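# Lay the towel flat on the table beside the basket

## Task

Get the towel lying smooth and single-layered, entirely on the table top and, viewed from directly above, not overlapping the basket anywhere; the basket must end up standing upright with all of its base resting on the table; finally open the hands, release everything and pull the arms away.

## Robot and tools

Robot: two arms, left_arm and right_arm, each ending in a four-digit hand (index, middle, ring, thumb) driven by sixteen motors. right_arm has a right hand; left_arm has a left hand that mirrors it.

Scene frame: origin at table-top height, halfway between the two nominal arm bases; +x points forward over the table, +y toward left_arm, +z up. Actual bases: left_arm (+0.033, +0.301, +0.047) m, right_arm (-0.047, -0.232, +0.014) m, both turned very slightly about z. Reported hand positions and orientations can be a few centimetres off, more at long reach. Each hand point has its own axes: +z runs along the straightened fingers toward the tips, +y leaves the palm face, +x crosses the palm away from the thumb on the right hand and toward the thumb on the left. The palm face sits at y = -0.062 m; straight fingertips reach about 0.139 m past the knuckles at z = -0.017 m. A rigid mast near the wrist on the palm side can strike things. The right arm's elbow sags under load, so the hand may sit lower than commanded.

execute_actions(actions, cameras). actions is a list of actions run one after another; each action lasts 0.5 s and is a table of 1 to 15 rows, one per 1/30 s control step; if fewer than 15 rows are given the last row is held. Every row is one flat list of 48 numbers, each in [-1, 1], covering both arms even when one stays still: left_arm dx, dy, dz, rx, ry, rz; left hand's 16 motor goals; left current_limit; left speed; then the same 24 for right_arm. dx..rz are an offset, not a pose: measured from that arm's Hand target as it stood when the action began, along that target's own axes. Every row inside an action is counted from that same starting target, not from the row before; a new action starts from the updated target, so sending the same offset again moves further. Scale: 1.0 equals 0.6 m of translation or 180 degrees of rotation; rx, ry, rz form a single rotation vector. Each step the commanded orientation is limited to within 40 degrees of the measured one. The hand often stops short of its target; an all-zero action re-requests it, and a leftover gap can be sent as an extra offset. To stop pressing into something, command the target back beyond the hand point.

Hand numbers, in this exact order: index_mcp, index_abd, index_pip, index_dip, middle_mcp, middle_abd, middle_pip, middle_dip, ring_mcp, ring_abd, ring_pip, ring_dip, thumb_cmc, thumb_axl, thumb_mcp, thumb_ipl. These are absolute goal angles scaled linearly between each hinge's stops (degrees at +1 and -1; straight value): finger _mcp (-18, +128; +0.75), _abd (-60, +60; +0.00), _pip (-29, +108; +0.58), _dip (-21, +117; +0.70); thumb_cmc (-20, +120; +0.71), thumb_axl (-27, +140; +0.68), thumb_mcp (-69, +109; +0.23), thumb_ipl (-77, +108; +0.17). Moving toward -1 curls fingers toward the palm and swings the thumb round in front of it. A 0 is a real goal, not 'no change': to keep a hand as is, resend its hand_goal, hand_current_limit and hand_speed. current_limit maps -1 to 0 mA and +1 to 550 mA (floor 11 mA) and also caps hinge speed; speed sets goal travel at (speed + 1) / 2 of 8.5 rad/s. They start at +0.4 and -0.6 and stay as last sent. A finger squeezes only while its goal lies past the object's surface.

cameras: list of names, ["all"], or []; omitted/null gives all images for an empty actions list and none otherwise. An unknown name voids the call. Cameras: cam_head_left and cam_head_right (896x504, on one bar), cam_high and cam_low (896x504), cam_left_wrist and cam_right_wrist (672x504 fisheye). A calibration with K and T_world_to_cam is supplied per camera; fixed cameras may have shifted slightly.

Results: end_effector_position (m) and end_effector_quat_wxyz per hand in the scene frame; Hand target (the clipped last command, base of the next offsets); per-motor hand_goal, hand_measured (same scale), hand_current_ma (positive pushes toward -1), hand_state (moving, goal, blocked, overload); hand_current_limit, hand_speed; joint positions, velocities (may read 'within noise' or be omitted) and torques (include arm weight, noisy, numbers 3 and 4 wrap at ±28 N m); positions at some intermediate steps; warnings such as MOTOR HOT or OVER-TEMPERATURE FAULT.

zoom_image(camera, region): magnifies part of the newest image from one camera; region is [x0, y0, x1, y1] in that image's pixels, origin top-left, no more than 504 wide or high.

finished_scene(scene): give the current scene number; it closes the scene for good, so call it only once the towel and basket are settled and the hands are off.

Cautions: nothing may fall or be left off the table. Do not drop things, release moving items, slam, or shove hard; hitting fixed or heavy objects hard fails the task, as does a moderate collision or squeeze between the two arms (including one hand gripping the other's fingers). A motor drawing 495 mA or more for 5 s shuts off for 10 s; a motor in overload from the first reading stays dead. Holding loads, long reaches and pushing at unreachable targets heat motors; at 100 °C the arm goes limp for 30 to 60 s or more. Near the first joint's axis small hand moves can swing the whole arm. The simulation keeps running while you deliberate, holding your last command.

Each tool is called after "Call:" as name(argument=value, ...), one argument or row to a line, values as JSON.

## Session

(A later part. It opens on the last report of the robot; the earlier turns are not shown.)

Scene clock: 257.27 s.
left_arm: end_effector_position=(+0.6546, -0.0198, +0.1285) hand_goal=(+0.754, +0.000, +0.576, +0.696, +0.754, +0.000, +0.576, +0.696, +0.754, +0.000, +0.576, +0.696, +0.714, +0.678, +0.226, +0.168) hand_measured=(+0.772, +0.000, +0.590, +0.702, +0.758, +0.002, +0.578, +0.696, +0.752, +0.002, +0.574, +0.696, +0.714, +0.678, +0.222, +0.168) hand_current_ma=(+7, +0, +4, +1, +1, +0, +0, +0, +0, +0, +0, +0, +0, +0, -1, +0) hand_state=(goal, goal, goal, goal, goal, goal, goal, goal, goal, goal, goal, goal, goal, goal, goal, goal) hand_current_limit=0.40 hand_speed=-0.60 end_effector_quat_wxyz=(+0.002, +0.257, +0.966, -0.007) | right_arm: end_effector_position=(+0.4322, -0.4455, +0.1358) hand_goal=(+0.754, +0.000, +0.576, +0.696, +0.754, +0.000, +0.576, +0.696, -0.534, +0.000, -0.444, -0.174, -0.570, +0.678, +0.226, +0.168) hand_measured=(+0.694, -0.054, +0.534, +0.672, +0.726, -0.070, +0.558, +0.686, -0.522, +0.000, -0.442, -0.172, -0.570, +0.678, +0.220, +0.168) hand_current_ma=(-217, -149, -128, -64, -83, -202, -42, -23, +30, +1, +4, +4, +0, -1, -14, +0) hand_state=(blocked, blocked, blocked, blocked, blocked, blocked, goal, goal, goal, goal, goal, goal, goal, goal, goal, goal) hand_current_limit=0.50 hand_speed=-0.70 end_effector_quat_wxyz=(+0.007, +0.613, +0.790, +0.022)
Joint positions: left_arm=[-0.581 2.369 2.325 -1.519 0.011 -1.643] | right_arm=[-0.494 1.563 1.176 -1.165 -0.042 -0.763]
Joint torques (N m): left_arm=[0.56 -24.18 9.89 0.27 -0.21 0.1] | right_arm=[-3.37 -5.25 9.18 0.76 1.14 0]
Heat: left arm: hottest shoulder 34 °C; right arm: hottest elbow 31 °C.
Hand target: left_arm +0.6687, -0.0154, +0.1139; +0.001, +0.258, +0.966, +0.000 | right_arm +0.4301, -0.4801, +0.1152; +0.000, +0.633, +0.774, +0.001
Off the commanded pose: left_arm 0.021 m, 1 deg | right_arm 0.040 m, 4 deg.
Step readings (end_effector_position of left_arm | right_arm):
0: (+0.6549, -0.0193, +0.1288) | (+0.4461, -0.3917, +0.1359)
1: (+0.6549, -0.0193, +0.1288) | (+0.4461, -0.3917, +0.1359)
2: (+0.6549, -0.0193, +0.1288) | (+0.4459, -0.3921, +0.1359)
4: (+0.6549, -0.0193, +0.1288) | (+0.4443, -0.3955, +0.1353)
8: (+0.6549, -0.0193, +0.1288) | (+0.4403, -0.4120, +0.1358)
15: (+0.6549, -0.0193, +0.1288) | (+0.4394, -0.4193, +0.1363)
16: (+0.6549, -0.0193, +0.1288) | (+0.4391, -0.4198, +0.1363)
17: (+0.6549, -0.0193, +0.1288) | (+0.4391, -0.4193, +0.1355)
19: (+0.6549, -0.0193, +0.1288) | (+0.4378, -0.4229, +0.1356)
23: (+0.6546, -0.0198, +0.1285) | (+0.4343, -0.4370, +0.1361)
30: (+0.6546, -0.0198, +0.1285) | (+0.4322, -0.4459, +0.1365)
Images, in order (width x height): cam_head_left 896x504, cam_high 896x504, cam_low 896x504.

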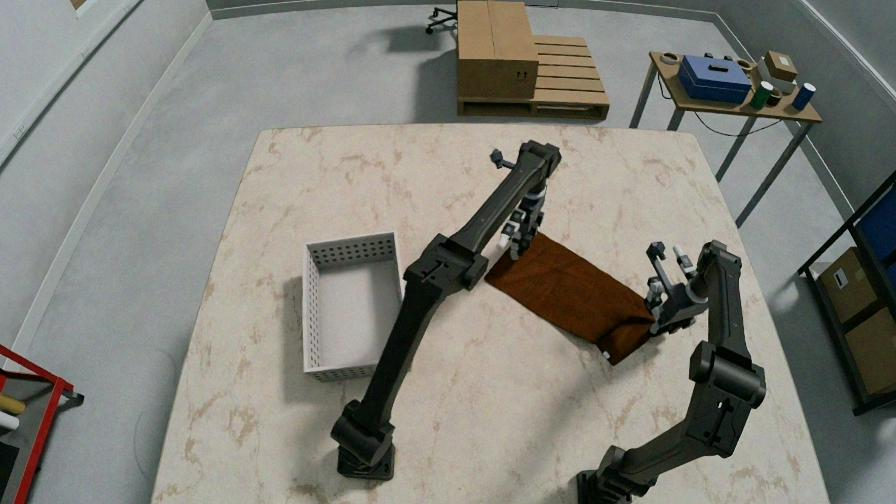

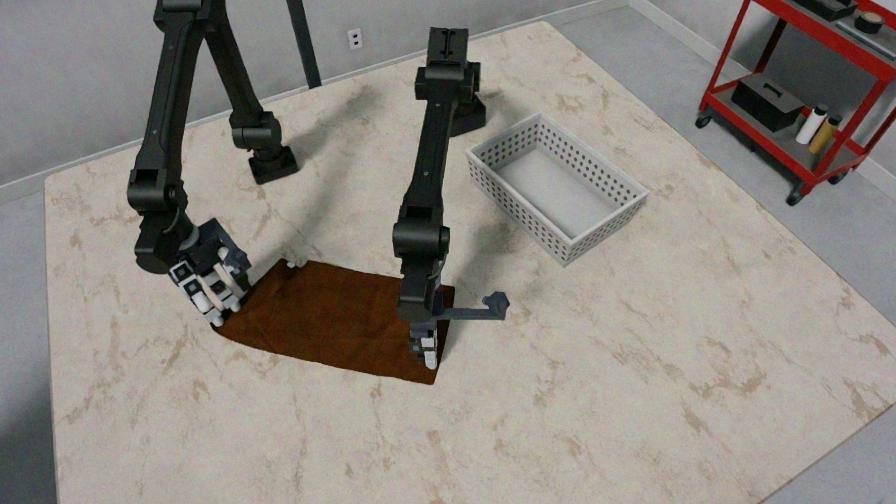

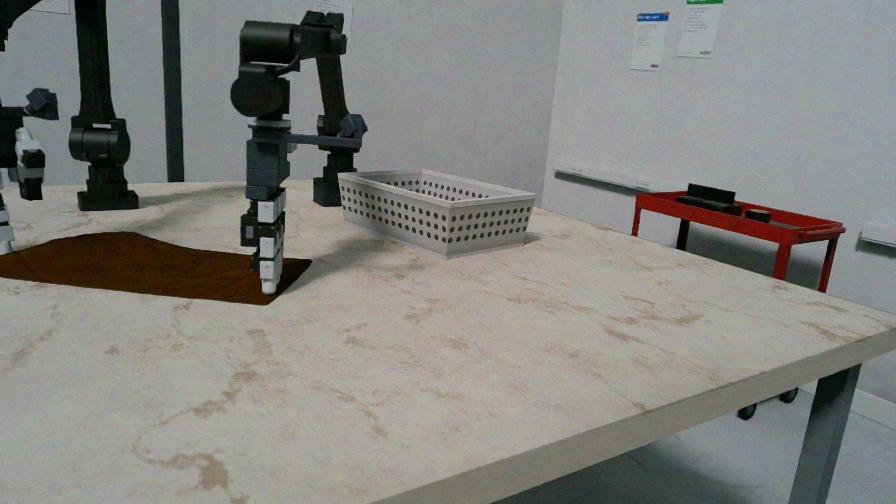

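Call:
execute_actions(
  actions=[
    [[0,0,0,0,0,0,0.754,0,0.576,0.696,0.754,0,0.576,0.696,0.754,0,0.576,0.696,0.714,0.678,0.226,0.168,0.4,-0.6,0,0,-0.09,0,0,0,0.754,0,0.576,0.696,0.754,0,0.576,0.696,-0.534,0,-0.444,-0.174,-0.57,0.678,0.226,0.168,0.5,-0.7]],
    [[0,0,0,0,0,0,0.754,0,0.576,0.696,0.754,0,0.576,0.696,0.754,0,0.576,0.696,0.714,0.678,0.226,0.168,0.4,-0.6,0,0,-0.1,0,0,0,0.754,0,0.576,0.696,0.754,0,0.576,0.696,-0.534,0,-0.444,-0.174,-0.57,0.678,0.226,0.168,0.5,-0.7]],
    [[0,0,0,0,0,0,0.754,0,0.576,0.696,0.754,0,0.576,0.696,0.754,0,0.576,0.696,0.714,0.678,0.226,0.168,0.4,-0.6,0.172,0.0113,0,0,0,0,0.754,0,0.576,0.696,0.754,0,0.576,0.696,-0.534,0,-0.444,-0.174,-0.57,0.678,0.226,0.168,0.5,-0.7]],
    [[0,0,0,0,0,0,0.754,0,0.576,0.696,0.754,0,0.576,0.696,0.754,0,0.576,0.696,0.714,0.678,0.226,0.168,0.4,-0.6,0.172,0.0113,0,0,0,0,0.754,0,0.576,0.696,0.754,0,0.576,0.696,-0.534,0,-0.444,-0.174,-0.57,0.678,0.226,0.168,0.5,-0.7]],
  ],
  cameras=["cam_head_left", "cam_low", "cam_high"],
)

Call:
zoom_image(
  camera="cam_high",
  region=[200, 200, 460, 390],
)

Call:
zoom_image(
  camera="cam_head_left",
  region=[470, 220, 700, 390],
)

Scene clock: 261.53 s.
left_arm: end_effector_position=(+0.6546, -0.0198, +0.1285) hand_goal=(+0.754, +0.000, +0.576, +0.696, +0.754, +0.000, +0.576, +0.696, +0.754, +0.000, +0.576, +0.696, +0.714, +0.678, +0.226, +0.168) hand_measured=(+0.770, +0.000, +0.590, +0.702, +0.756, +0.002, +0.578, +0.696, +0.752, +0.002, +0.574, +0.696, +0.714, +0.678, +0.222, +0.168) hand_current_ma=(+5, +0, +4, +1, +0, +0, +0, +0, +0, +0, +0, +0, +0, +0, -1, +0) hand_state=(goal, goal, goal, goal, goal, goal, goal, goal, goal, goal, goal, goal, goal, goal, goal, goal) hand_current_limit=0.40 hand_speed=-0.60 end_effector_quat_wxyz=(+0.002, +0.257, +0.966, -0.007) | right_arm: end_effector_position=(+0.4027, -0.2740, +0.2238) hand_goal=(+0.754, +0.000, +0.576, +0.696, +0.754, +0.000, +0.576, +0.696, -0.534, +0.000, -0.444, -0.174, -0.570, +0.678, +0.226, +0.168) hand_measured=(+0.752, +0.000, +0.574, +0.694, +0.752, +0.000, +0.574, +0.694, -0.522, +0.000, -0.442, -0.172, -0.570, +0.678, +0.220, +0.168) hand_current_ma=(-2, +0, -3, -4, -3, -1, -3, -4, +30, +1, +4, +4, +0, -1, -14, +0) hand_state=(goal, goal, goal, goal, goal, goal, goal, goal, goal, goal, goal, goal, goal, goal, goal, goal) hand_current_limit=0.50 hand_speed=-0.70 end_effector_quat_wxyz=(-0.005, +0.625, +0.781, -0.004)
Joint positions: left_arm=[-0.581 2.369 2.325 -1.519 0.011 -1.643] | right_arm=[-0.085 1.308 1.162 -1.438 0.003 -0.324]
Joint torques (N m): left_arm=[0.67 -24.23 9.77 0.31 -0.19 0.09] | right_arm=[-0.38 -7.3 8.12 0.08 0.05 0.16]
Heat: left arm: hottest shoulder 34 °C; right arm: hottest elbow 31 °C.
Hand target: left_arm +0.6687, -0.0154, +0.1139; +0.001, +0.258, +0.966, +0.000 | right_arm +0.4022, -0.2752, +0.2293; +0.000, +0.633, +0.774, +0.001
Off the commanded pose: left_arm 0.021 m, 1 deg | right_arm 0.006 m, 1 deg.
Step readings (end_effector_position of left_arm | right_arm):
0: (+0.6546, -0.0198, +0.1285) | (+0.4322, -0.4455, +0.1358)
1: (+0.6546, -0.0198, +0.1285) | (+0.4319, -0.4454, +0.1356)
2: (+0.6546, -0.0198, +0.1285) | (+0.4320, -0.4457, +0.1371)
4: (+0.6546, -0.0198, +0.1285) | (+0.4276, -0.4490, +0.1378)
8: (+0.6546, -0.0198, +0.1285) | (+0.4118, -0.4614, +0.1361)
15: (+0.6546, -0.0198, +0.1285) | (+0.4065, -0.4698, +0.1402)
16: (+0.6546, -0.0198, +0.1285) | (+0.4071, -0.4702, +0.1414)
17: (+0.6546, -0.0198, +0.1285) | (+0.4065, -0.4689, +0.1431)
19: (+0.6546, -0.0198, +0.1285) | (+0.4039, -0.4663, +0.1494)
23: (+0.6546, -0.0198, +0.1285) | (+0.4081, -0.4680, +0.1741)
30: (+0.6546, -0.0198, +0.1285) | (+0.4149, -0.4704, +0.1989)
31: (+0.6546, -0.0198, +0.1285) | (+0.4146, -0.4702, +0.1988)
32: (+0.6546, -0.0198, +0.1285) | (+0.4144, -0.4694, +0.1997)
34: (+0.6546, -0.0198, +0.1285) | (+0.4160, -0.4587, +0.2015)
38: (+0.6546, -0.0198, +0.1285) | (+0.4142, -0.4026, +0.2135)
45: (+0.6546, -0.0198, +0.1285) | (+0.4213, -0.3664, +0.2304)
46: (+0.6546, -0.0198, +0.1285) | (+0.4202, -0.3686, +0.2293)
47: (+0.6546, -0.0198, +0.1285) | (+0.4189, -0.3700, +0.2281)
49: (+0.6546, -0.0198, +0.1285) | (+0.4131, -0.3588, +0.2222)
53: (+0.6546, -0.0198, +0.1285) | (+0.4024, -0.2981, +0.2161)
60: (+0.6546, -0.0198, +0.1285) | (+0.4033, -0.2642, +0.2240)
Images, in order (width x height): cam_head_left 896x504, cam_high 896x504, cam_low 896x504.

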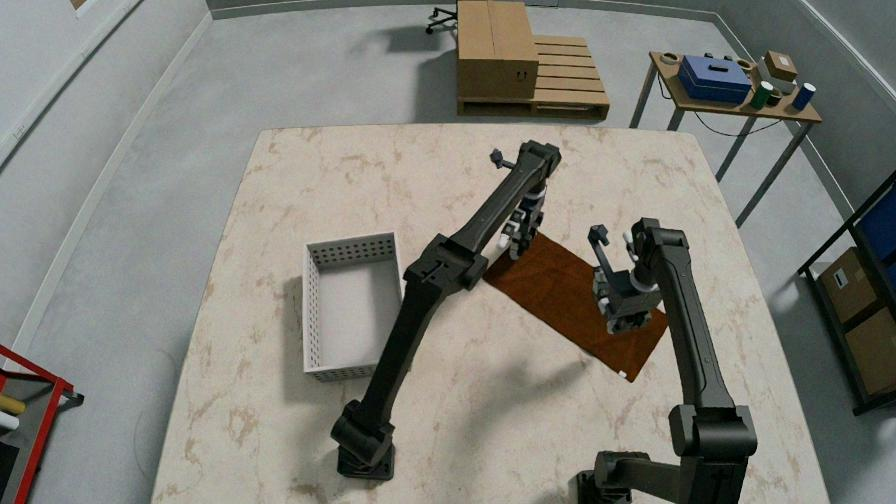

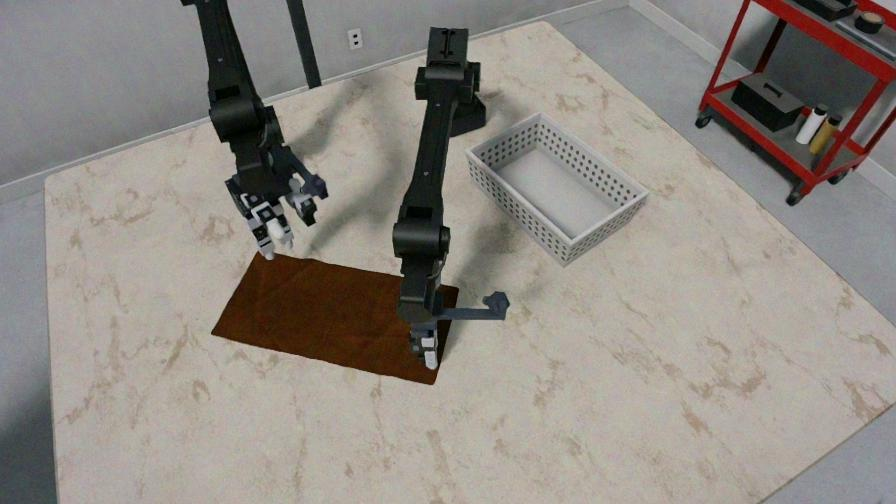

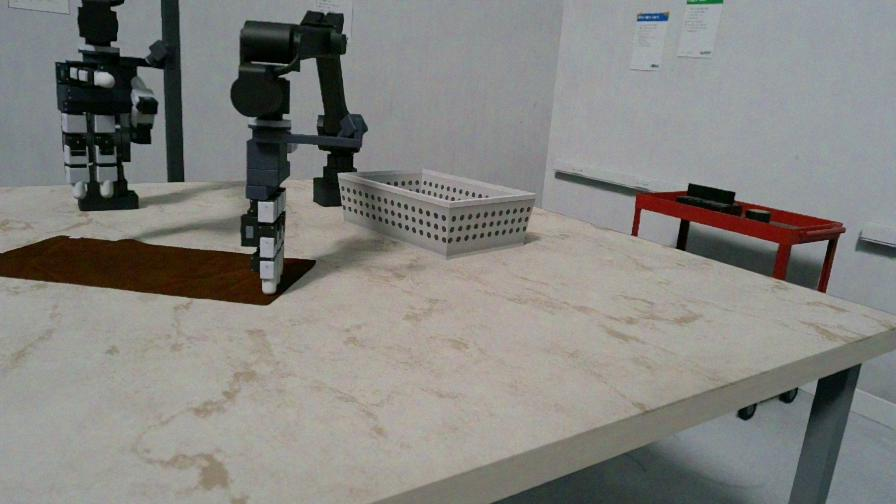

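Scaled by 1.938 from the camera's 896x504 image, which has a finer 1280x720 frame.

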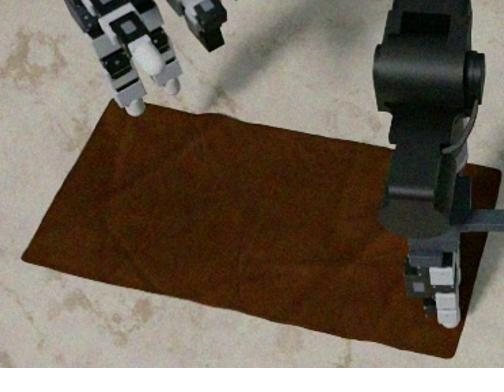

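Scaled by 2.191 from the camera's 896x504 image, which has a finer 1280x720 frame.

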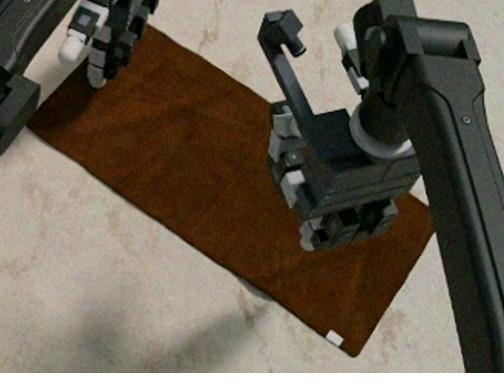

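Call:
execute_actions(
  actions=[
    [[0,0,-0.05,0,0,0,0.754,0,0.576,0.696,0.754,0,0.576,0.696,0.754,0,0.576,0.696,0.714,0.678,0.226,0.168,0.4,-0.6,0,0,-0.1,0,0,0,0.754,0,0.576,0.696,0.754,0,0.576,0.696,-0.534,0,-0.444,-0.174,-0.57,0.678,0.226,0.168,0.5,-0.7]],
    [[0,0,-0.08,0,0,0,0.754,0,0.576,0.696,0.754,0,0.576,0.696,0.754,0,0.576,0.696,0.714,0.678,0.226,0.168,0.4,-0.6,-0.1,-0.1,0,0,0,0,0.754,0,0.576,0.696,0.754,0,0.576,0.696,-0.534,0,-0.444,-0.174,-0.57,0.678,0.226,0.168,0.5,-0.7]],
    [[0,0,-0.1,0,0,0,0.754,0,0.576,0.696,0.754,0,0.576,0.696,0.754,0,0.576,0.696,0.714,0.678,0.226,0.168,0.4,-0.6,-0.1,-0.1,0,0,0,0,0.754,0,0.576,0.696,0.754,0,0.576,0.696,-0.534,0,-0.444,-0.174,-0.57,0.678,0.226,0.168,0.5,-0.7]],
    [[0.03,0.1,-0.08,0,0,0,0.754,0,0.576,0.696,0.754,0,0.576,0.696,0.754,0,0.576,0.696,0.714,0.678,0.226,0.168,0.4,-0.6,0,-0.1,0,0,0,0,0.754,0,0.576,0.696,0.754,0,0.576,0.696,-0.534,0,-0.444,-0.174,-0.57,0.678,0.226,0.168,0.5,-0.7]],
  ],
  cameras=["all"],
)

Call:
zoom_image(
  camera="cam_high",
  region=[200, 200, 460, 390],
)

Call:
zoom_image(
  camera="cam_head_left",
  region=[470, 220, 700, 390],
)

Call:
zoom_image(
  camera="cam_low",
  region=[0, 200, 340, 320],
)

Scene clock: 265.33 s.
left_arm: end_effector_position=(+0.6798, +0.0475, +0.3016) hand_goal=(+0.754, +0.000, +0.576, +0.696, +0.754, +0.000, +0.576, +0.696, +0.754, +0.000, +0.576, +0.696, +0.714, +0.678, +0.226, +0.168) hand_measured=(+0.754, +0.000, +0.578, +0.698, +0.754, +0.002, +0.578, +0.696, +0.752, +0.002, +0.574, +0.696, +0.714, +0.678, +0.222, +0.168) hand_current_ma=(+0, +0, +0, +0, +0, +0, +0, +0, +0, +0, +0, +0, +0, +0, -1, +0) hand_state=(goal, goal, goal, goal, goal, goal, goal, goal, goal, goal, goal, goal, goal, goal, goal, goal) hand_current_limit=0.40 hand_speed=-0.60 end_effector_quat_wxyz=(+0.078, +0.263, +0.961, -0.011) | right_arm: end_effector_position=(+0.2527, -0.4321, +0.2893) hand_goal=(+0.754, +0.000, +0.576, +0.696, +0.754, +0.000, +0.576, +0.696, -0.534, +0.000, -0.444, -0.174, -0.570, +0.678, +0.226, +0.168) hand_measured=(+0.752, -0.002, +0.574, +0.694, +0.752, -0.002, +0.574, +0.694, -0.522, +0.000, -0.442, -0.172, -0.570, +0.678, +0.220, +0.168) hand_current_ma=(-2, -1, -3, -4, -2, -2, -3, -4, +28, +0, +4, +4, +0, -1, -14, +0) hand_state=(goal, goal, goal, goal, goal, goal, goal, goal, goal, goal, goal, goal, goal, goal, goal, goal) hand_current_limit=0.50 hand_speed=-0.70 end_effector_quat_wxyz=(+0.003, +0.638, +0.770, -0.004)
Joint positions: left_arm=[-0.489 2.218 2.508 -1.703 -0.014 -1.535] | right_arm=[-0.715 1.084 1.151 -1.632 0.009 -0.922]
Joint torques (N m): left_arm=[-0.79 -25.52 7.31 0.54 -0.08 0.1] | right_arm=[-0.67 -4.31 7.84 -0.27 -0.31 -0.13]
Heat: left arm: hottest shoulder 34 °C; right arm: hottest elbow 31 °C.
Hand target: left_arm +0.6827, +0.0458, +0.2999; +0.001, +0.258, +0.966, +0.000 | right_arm +0.2496, -0.4286, +0.2890; +0.000, +0.633, +0.774, +0.001
Off the commanded pose: left_arm 0.004 m, 9 deg | right_arm 0.005 m, 1 deg.
joint sent to its limit (left arm) — joint 4 (wrist pitch), lower limit. The joint targets are off in position and orientation.
Step readings (end_effector_position of left_arm | right_arm):
0: (+0.6546, -0.0198, +0.1285) | (+0.4027, -0.2740, +0.2238)
1: (+0.6546, -0.0198, +0.1291) | (+0.4027, -0.2740, +0.2238)
2: (+0.6546, -0.0198, +0.1304) | (+0.4008, -0.2738, +0.2232)
4: (+0.6539, -0.0189, +0.1324) | (+0.3911, -0.2728, +0.2219)
8: (+0.6532, -0.0185, +0.1389) | (+0.3817, -0.2718, +0.2310)
15: (+0.6549, -0.0183, +0.1469) | (+0.3868, -0.2723, +0.2541)
16: (+0.6549, -0.0183, +0.1481) | (+0.3864, -0.2723, +0.2540)
17: (+0.6541, -0.0178, +0.1496) | (+0.3861, -0.2736, +0.2547)
19: (+0.6530, -0.0167, +0.1559) | (+0.3823, -0.2847, +0.2588)
23: (+0.6547, -0.0165, +0.1761) | (+0.3657, -0.3348, +0.2764)
30: (+0.6570, -0.0177, +0.1868) | (+0.3543, -0.3536, +0.2863)
31: (+0.6567, -0.0175, +0.1868) | (+0.3542, -0.3522, +0.2862)
32: (+0.6570, -0.0173, +0.1870) | (+0.3541, -0.3517, +0.2862)
34: (+0.6576, -0.0167, +0.1884) | (+0.3483, -0.3606, +0.2855)
38: (+0.6578, -0.0160, +0.2011) | (+0.3203, -0.4096, +0.2831)
45: (+0.6577, -0.0155, +0.2287) | (+0.3084, -0.4260, +0.2835)
46: (+0.6583, -0.0158, +0.2313) | (+0.3086, -0.4245, +0.2841)
47: (+0.6587, -0.0147, +0.2345) | (+0.3083, -0.4233, +0.2841)
49: (+0.6604, -0.0114, +0.2412) | (+0.3009, -0.4206, +0.2822)
53: (+0.6684, +0.0134, +0.2640) | (+0.2648, -0.4297, +0.2805)
60: (+0.6844, +0.0604, +0.3022) | (+0.2519, -0.4353, +0.2893)
camera_calibration:
cam_left_wrist: T_world_to_cam=[[0.292148, -0.948052, 0.125885, -0.222703], [-0.717065, -0.130043, 0.684768, 0.231052], [-0.632825, -0.290321, -0.717806, 0.781981], [0, 0, 0, 1]] pos_world=[0.725598, 0.0459383, 0.431129]
cam_right_wrist: T_world_to_cam=[[0.714806, -0.692714, 0.0959148, -0.481615], [-0.470151, -0.374486, 0.799199, -0.338628], [-0.517698, -0.616366, -0.593365, 0.158056], [0, 0, 0, 1]] pos_world=[0.26688, -0.363012, 0.41061]

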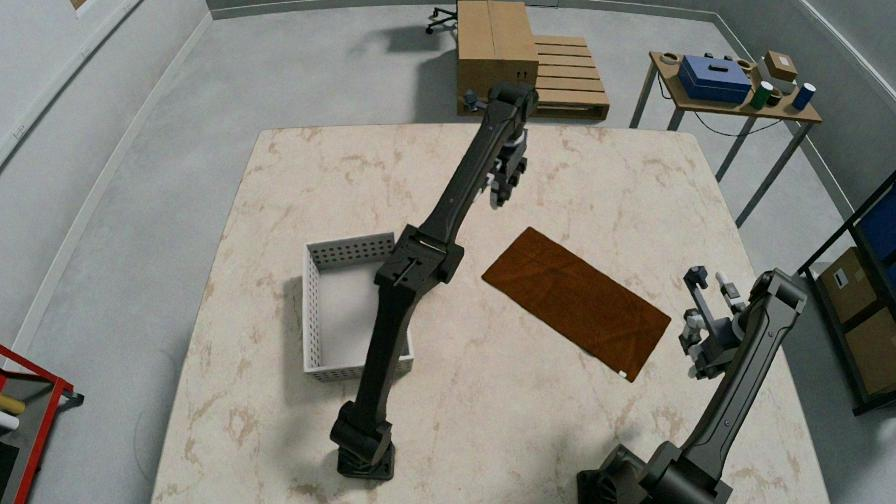

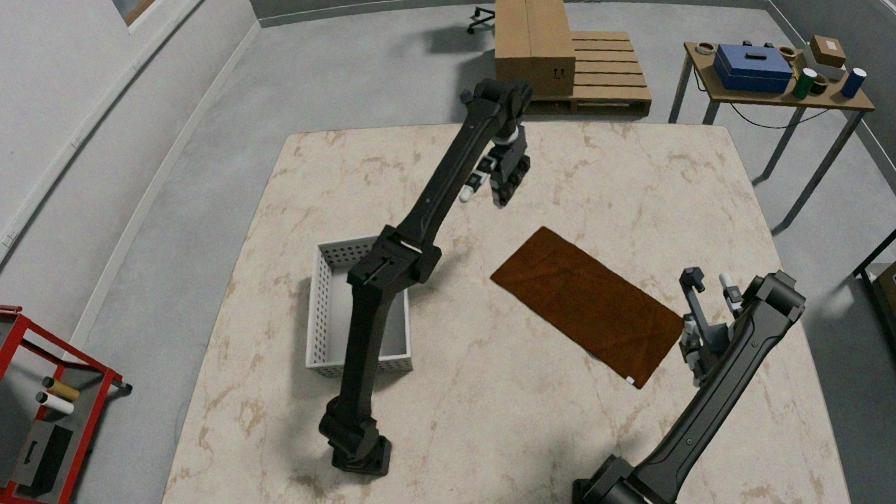

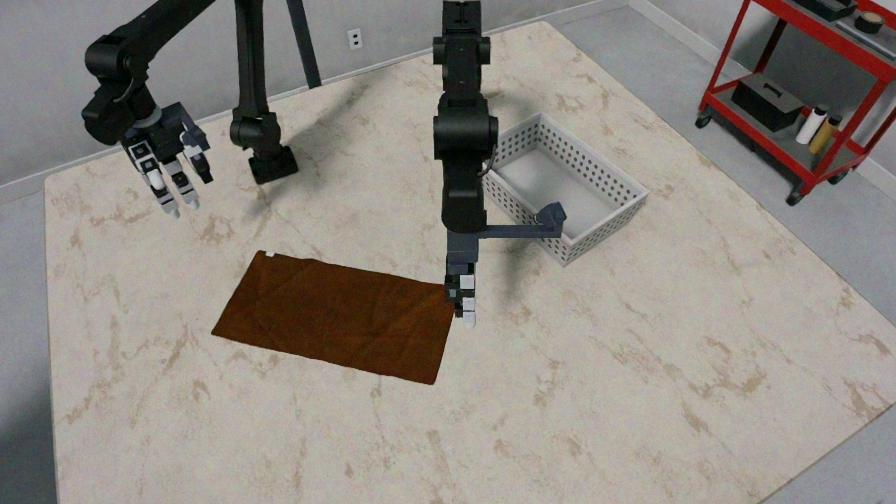

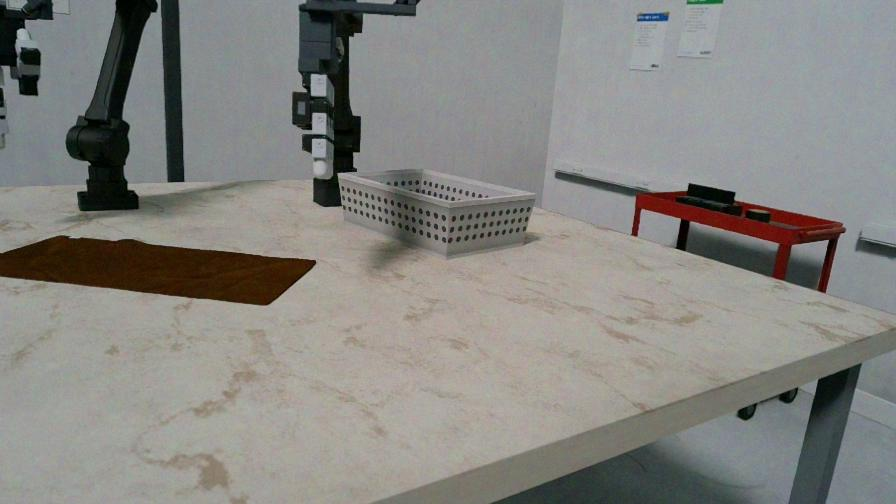

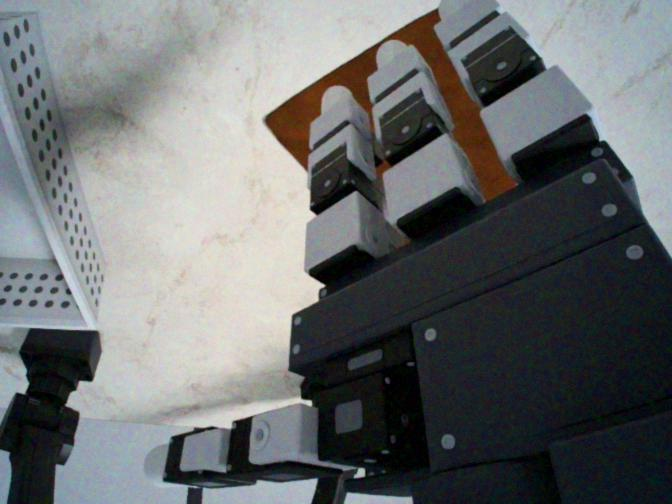

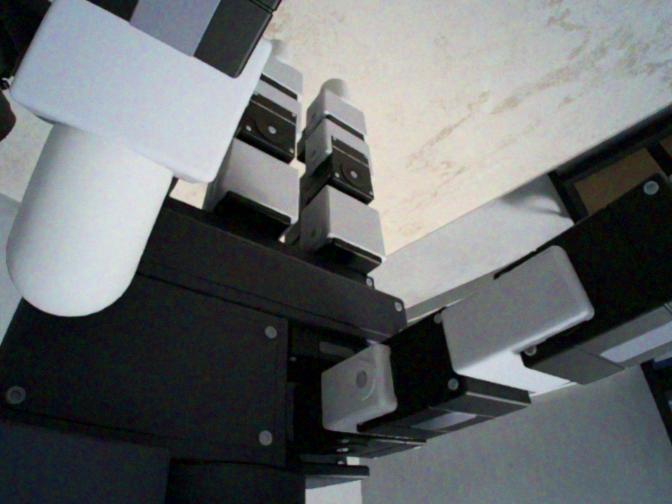

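Scaled by 1.938 from the camera's 896x504 image, which has a finer 1280x720 frame.

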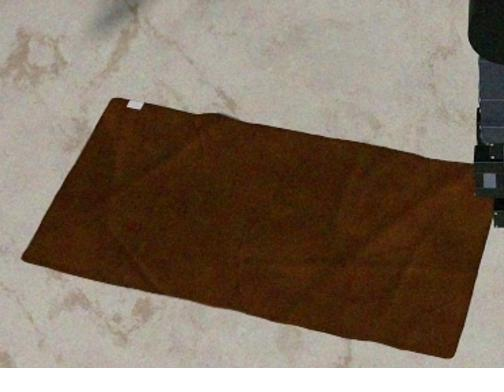

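Scaled by 2.191 from the camera's 896x504 image, which has a finer 1280x720 frame.

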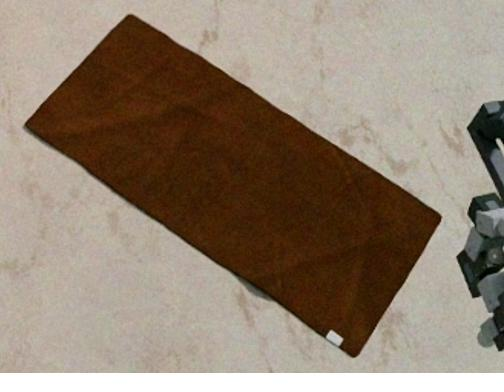

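Scaled by 1.482 from the camera's 896x504 image, which has a finer 1280x720 frame.

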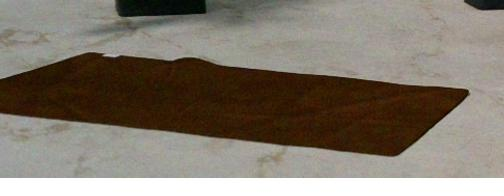

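Call:
zoom_image(
  camera="cam_low",
  region=[60, 220, 200, 290],
)

Call:
zoom_image(
  camera="cam_head_left",
  region=[550, 320, 650, 390],
)

Call:
zoom_image(
  camera="cam_high",
  region=[250, 240, 350, 310],
)

Scaled by 3.600 from the camera's 896x504 image, which has a finer 1280x720 frame.

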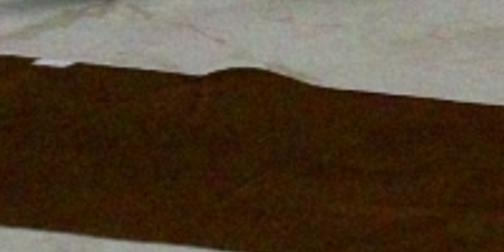

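Scaled by 5.040 from the camera's 896x504 image, which has a finer 1280x720 frame.

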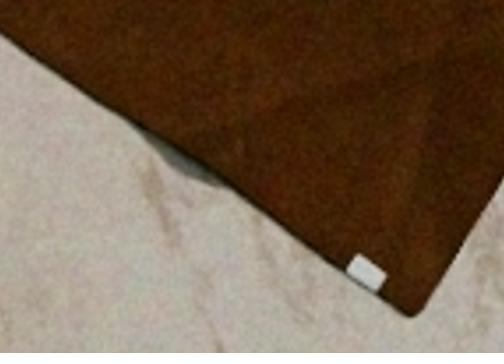

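Scaled by 5.040 from the camera's 896x504 image, which has a finer 1280x720 frame.

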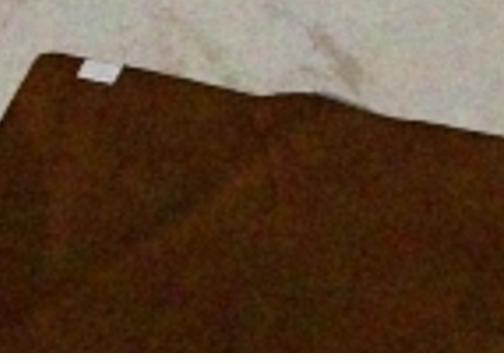

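Call:
execute_actions(
  actions=[
    [[0.128,0.055,-0.028,0,0,0,0.754,0,0.576,0.696,0.754,0,0.576,0.696,0.754,0,0.576,0.696,0.714,0.678,0.226,0.168,0.4,-0.6,-0.052,-0.036,-0.025,0,0,0,0.754,0,0.576,0.696,0.754,0,0.576,0.696,-0.534,0,-0.444,-0.174,-0.57,0.678,0.226,0.168,0.5,-0.7]],
    [[0.128,0.055,-0.028,0,0,0,0.754,0,0.576,0.696,0.754,0,0.576,0.696,0.754,0,0.576,0.696,0.714,0.678,0.226,0.168,0.4,-0.6,-0.052,-0.036,-0.025,0,0,0,0.754,0,0.576,0.696,0.754,0,0.576,0.696,-0.534,0,-0.444,-0.174,-0.57,0.678,0.226,0.168,0.5,-0.7]],
    [[0.128,0.055,-0.028,0,0,0,0.754,0,0.576,0.696,0.754,0,0.576,0.696,0.754,0,0.576,0.696,0.714,0.678,0.226,0.168,0.4,-0.6,-0.052,-0.036,-0.025,0,0,0,0.754,0,0.576,0.696,0.754,0,0.576,0.696,-0.534,0,-0.444,-0.174,-0.57,0.678,0.226,0.168,0.5,-0.7]],
  ],
  cameras=["cam_head_left", "cam_high", "cam_low"],
)

Call:
zoom_image(
  camera="cam_high",
  region=[200, 200, 480, 400],
)

Call:
zoom_image(
  camera="cam_head_left",
  region=[460, 200, 700, 400],
)

Scene clock: 269.47 s.
left_arm: end_effector_position=(+0.5274, +0.2477, +0.3488) hand_goal=(+0.754, +0.000, +0.576, +0.696, +0.754, +0.000, +0.576, +0.696, +0.754, +0.000, +0.576, +0.696, +0.714, +0.678, +0.226, +0.168) hand_measured=(+0.754, +0.000, +0.578, +0.698, +0.754, +0.000, +0.578, +0.696, +0.754, +0.000, +0.574, +0.696, +0.714, +0.678, +0.222, +0.168) hand_current_ma=(+0, +0, +0, +0, +0, +0, +0, +0, +0, +0, +0, +0, +0, +0, -1, +0) hand_state=(goal, goal, goal, goal, goal, goal, goal, goal, goal, goal, goal, goal, goal, goal, goal, goal) hand_current_limit=0.40 hand_speed=-0.60 end_effector_quat_wxyz=(-0.006, +0.251, +0.968, -0.003) | right_arm: end_effector_position=(+0.1968, -0.5207, +0.3031) hand_goal=(+0.754, +0.000, +0.576, +0.696, +0.754, +0.000, +0.576, +0.696, -0.534, +0.000, -0.444, -0.174, -0.570, +0.678, +0.226, +0.168) hand_measured=(+0.754, -0.002, +0.574, +0.694, +0.754, -0.002, +0.574, +0.694, -0.522, +0.000, -0.442, -0.172, -0.570, +0.678, +0.220, +0.168) hand_current_ma=(-1, -1, -2, -4, -1, -2, -2, -4, +28, +0, +4, +4, +0, -1, -14, +0) hand_state=(goal, goal, goal, goal, goal, goal, goal, goal, goal, goal, goal, goal, goal, goal, goal, goal) hand_current_limit=0.50 hand_speed=-0.70 end_effector_quat_wxyz=(-0.025, +0.638, +0.770, +0.006)
Joint positions: left_arm=[-0.272 1.643 1.764 -1.703 0.006 -1.347] | right_arm=[-1.042 1.217 1.296 -1.7 0.007 -1.248]
Joint torques (N m): left_arm=[-1.03 -16.32 7.19 0.84 0.01 0.08] | right_arm=[-0.15 -4.84 13.52 -0.53 -0.32 -0.15]
Heat: left arm: hottest shoulder 34 °C; right arm: hottest shoulder 30 °C.
Hand target: left_arm +0.5322, +0.2465, +0.3498; +0.001, +0.258, +0.966, +0.000 | right_arm +0.2047, -0.5333, +0.3339; +0.000, +0.633, +0.774, +0.001
Off the commanded pose: left_arm 0.005 m, 1 deg | right_arm 0.034 m, 3 deg.
joint sent to its limit (right arm) — joint 4 (wrist pitch), lower limit. The joint targets are off in position, not in orientation.
Step readings (end_effector_position of left_arm | right_arm):
0: (+0.6798, +0.0475, +0.3016) | (+0.2527, -0.4321, +0.2893)
1: (+0.6798, +0.0475, +0.3015) | (+0.2525, -0.4317, +0.2892)
2: (+0.6783, +0.0484, +0.2991) | (+0.2518, -0.4315, +0.2891)
4: (+0.6649, +0.0573, +0.2915) | (+0.2470, -0.4341, +0.2884)
8: (+0.6422, +0.0827, +0.2858) | (+0.2283, -0.4550, +0.2824)
15: (+0.6352, +0.1154, +0.3066) | (+0.2250, -0.4579, +0.2777)
16: (+0.6348, +0.1177, +0.3101) | (+0.2253, -0.4570, +0.2771)
17: (+0.6334, +0.1192, +0.3099) | (+0.2250, -0.4566, +0.2778)
19: (+0.6185, +0.1288, +0.3078) | (+0.2232, -0.4590, +0.2799)
23: (+0.5915, +0.1545, +0.3117) | (+0.2114, -0.4834, +0.2851)
30: (+0.5836, +0.1840, +0.3334) | (+0.2086, -0.4893, +0.2880)
31: (+0.5832, +0.1848, +0.3336) | (+0.2090, -0.4886, +0.2886)
32: (+0.5819, +0.1857, +0.3327) | (+0.2091, -0.4878, +0.2887)
34: (+0.5677, +0.1923, +0.3254) | (+0.2094, -0.4918, +0.2937)
38: (+0.5391, +0.2214, +0.3248) | (+0.1986, -0.5178, +0.3015)
45: (+0.5295, +0.2535, +0.3507) | (+0.1951, -0.5236, +0.3031)
Images, in order (width x height): cam_head_left 896x504, cam_high 896x504, cam_low 896x504.

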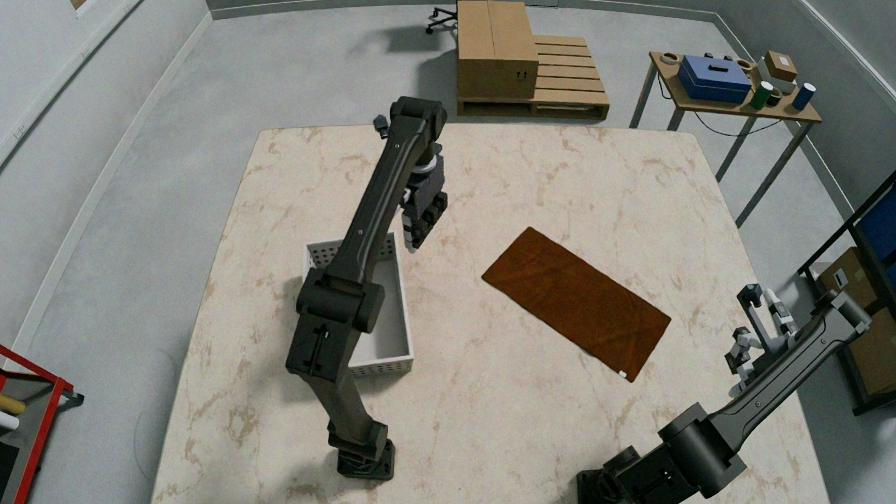

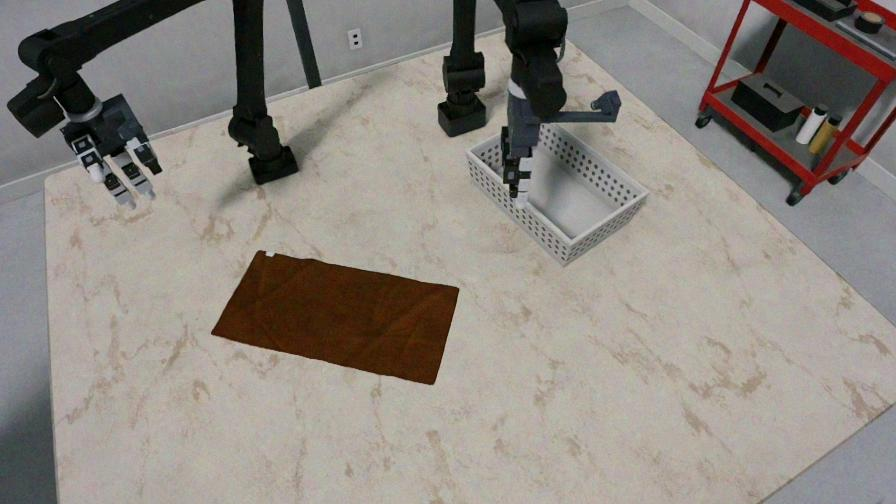

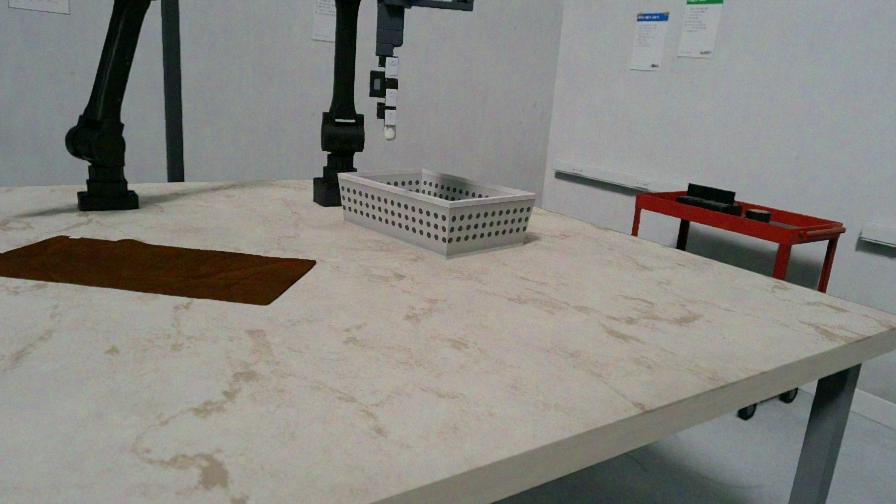

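Scaled by 1.800 from the camera's 896x504 image, which has a finer 1280x720 frame.

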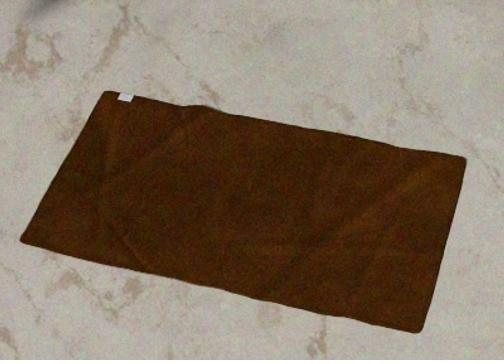

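Scaled by 2.100 from the camera's 896x504 image, which has a finer 1280x720 frame.

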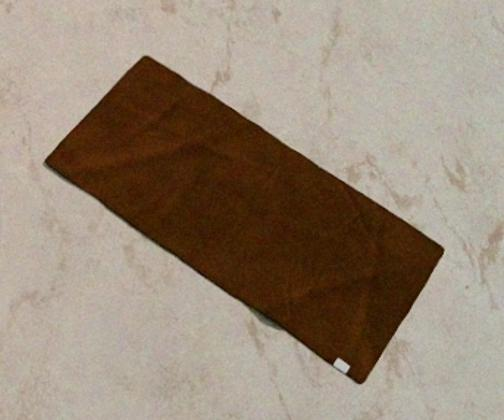

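The towel now lies flat as a full rectangle, well clear of the basket. The basket is upright on the table, and both hands have let go and moved away.

Call:
finished_scene(
  scene=2,
)

The scene is finished: the task was done.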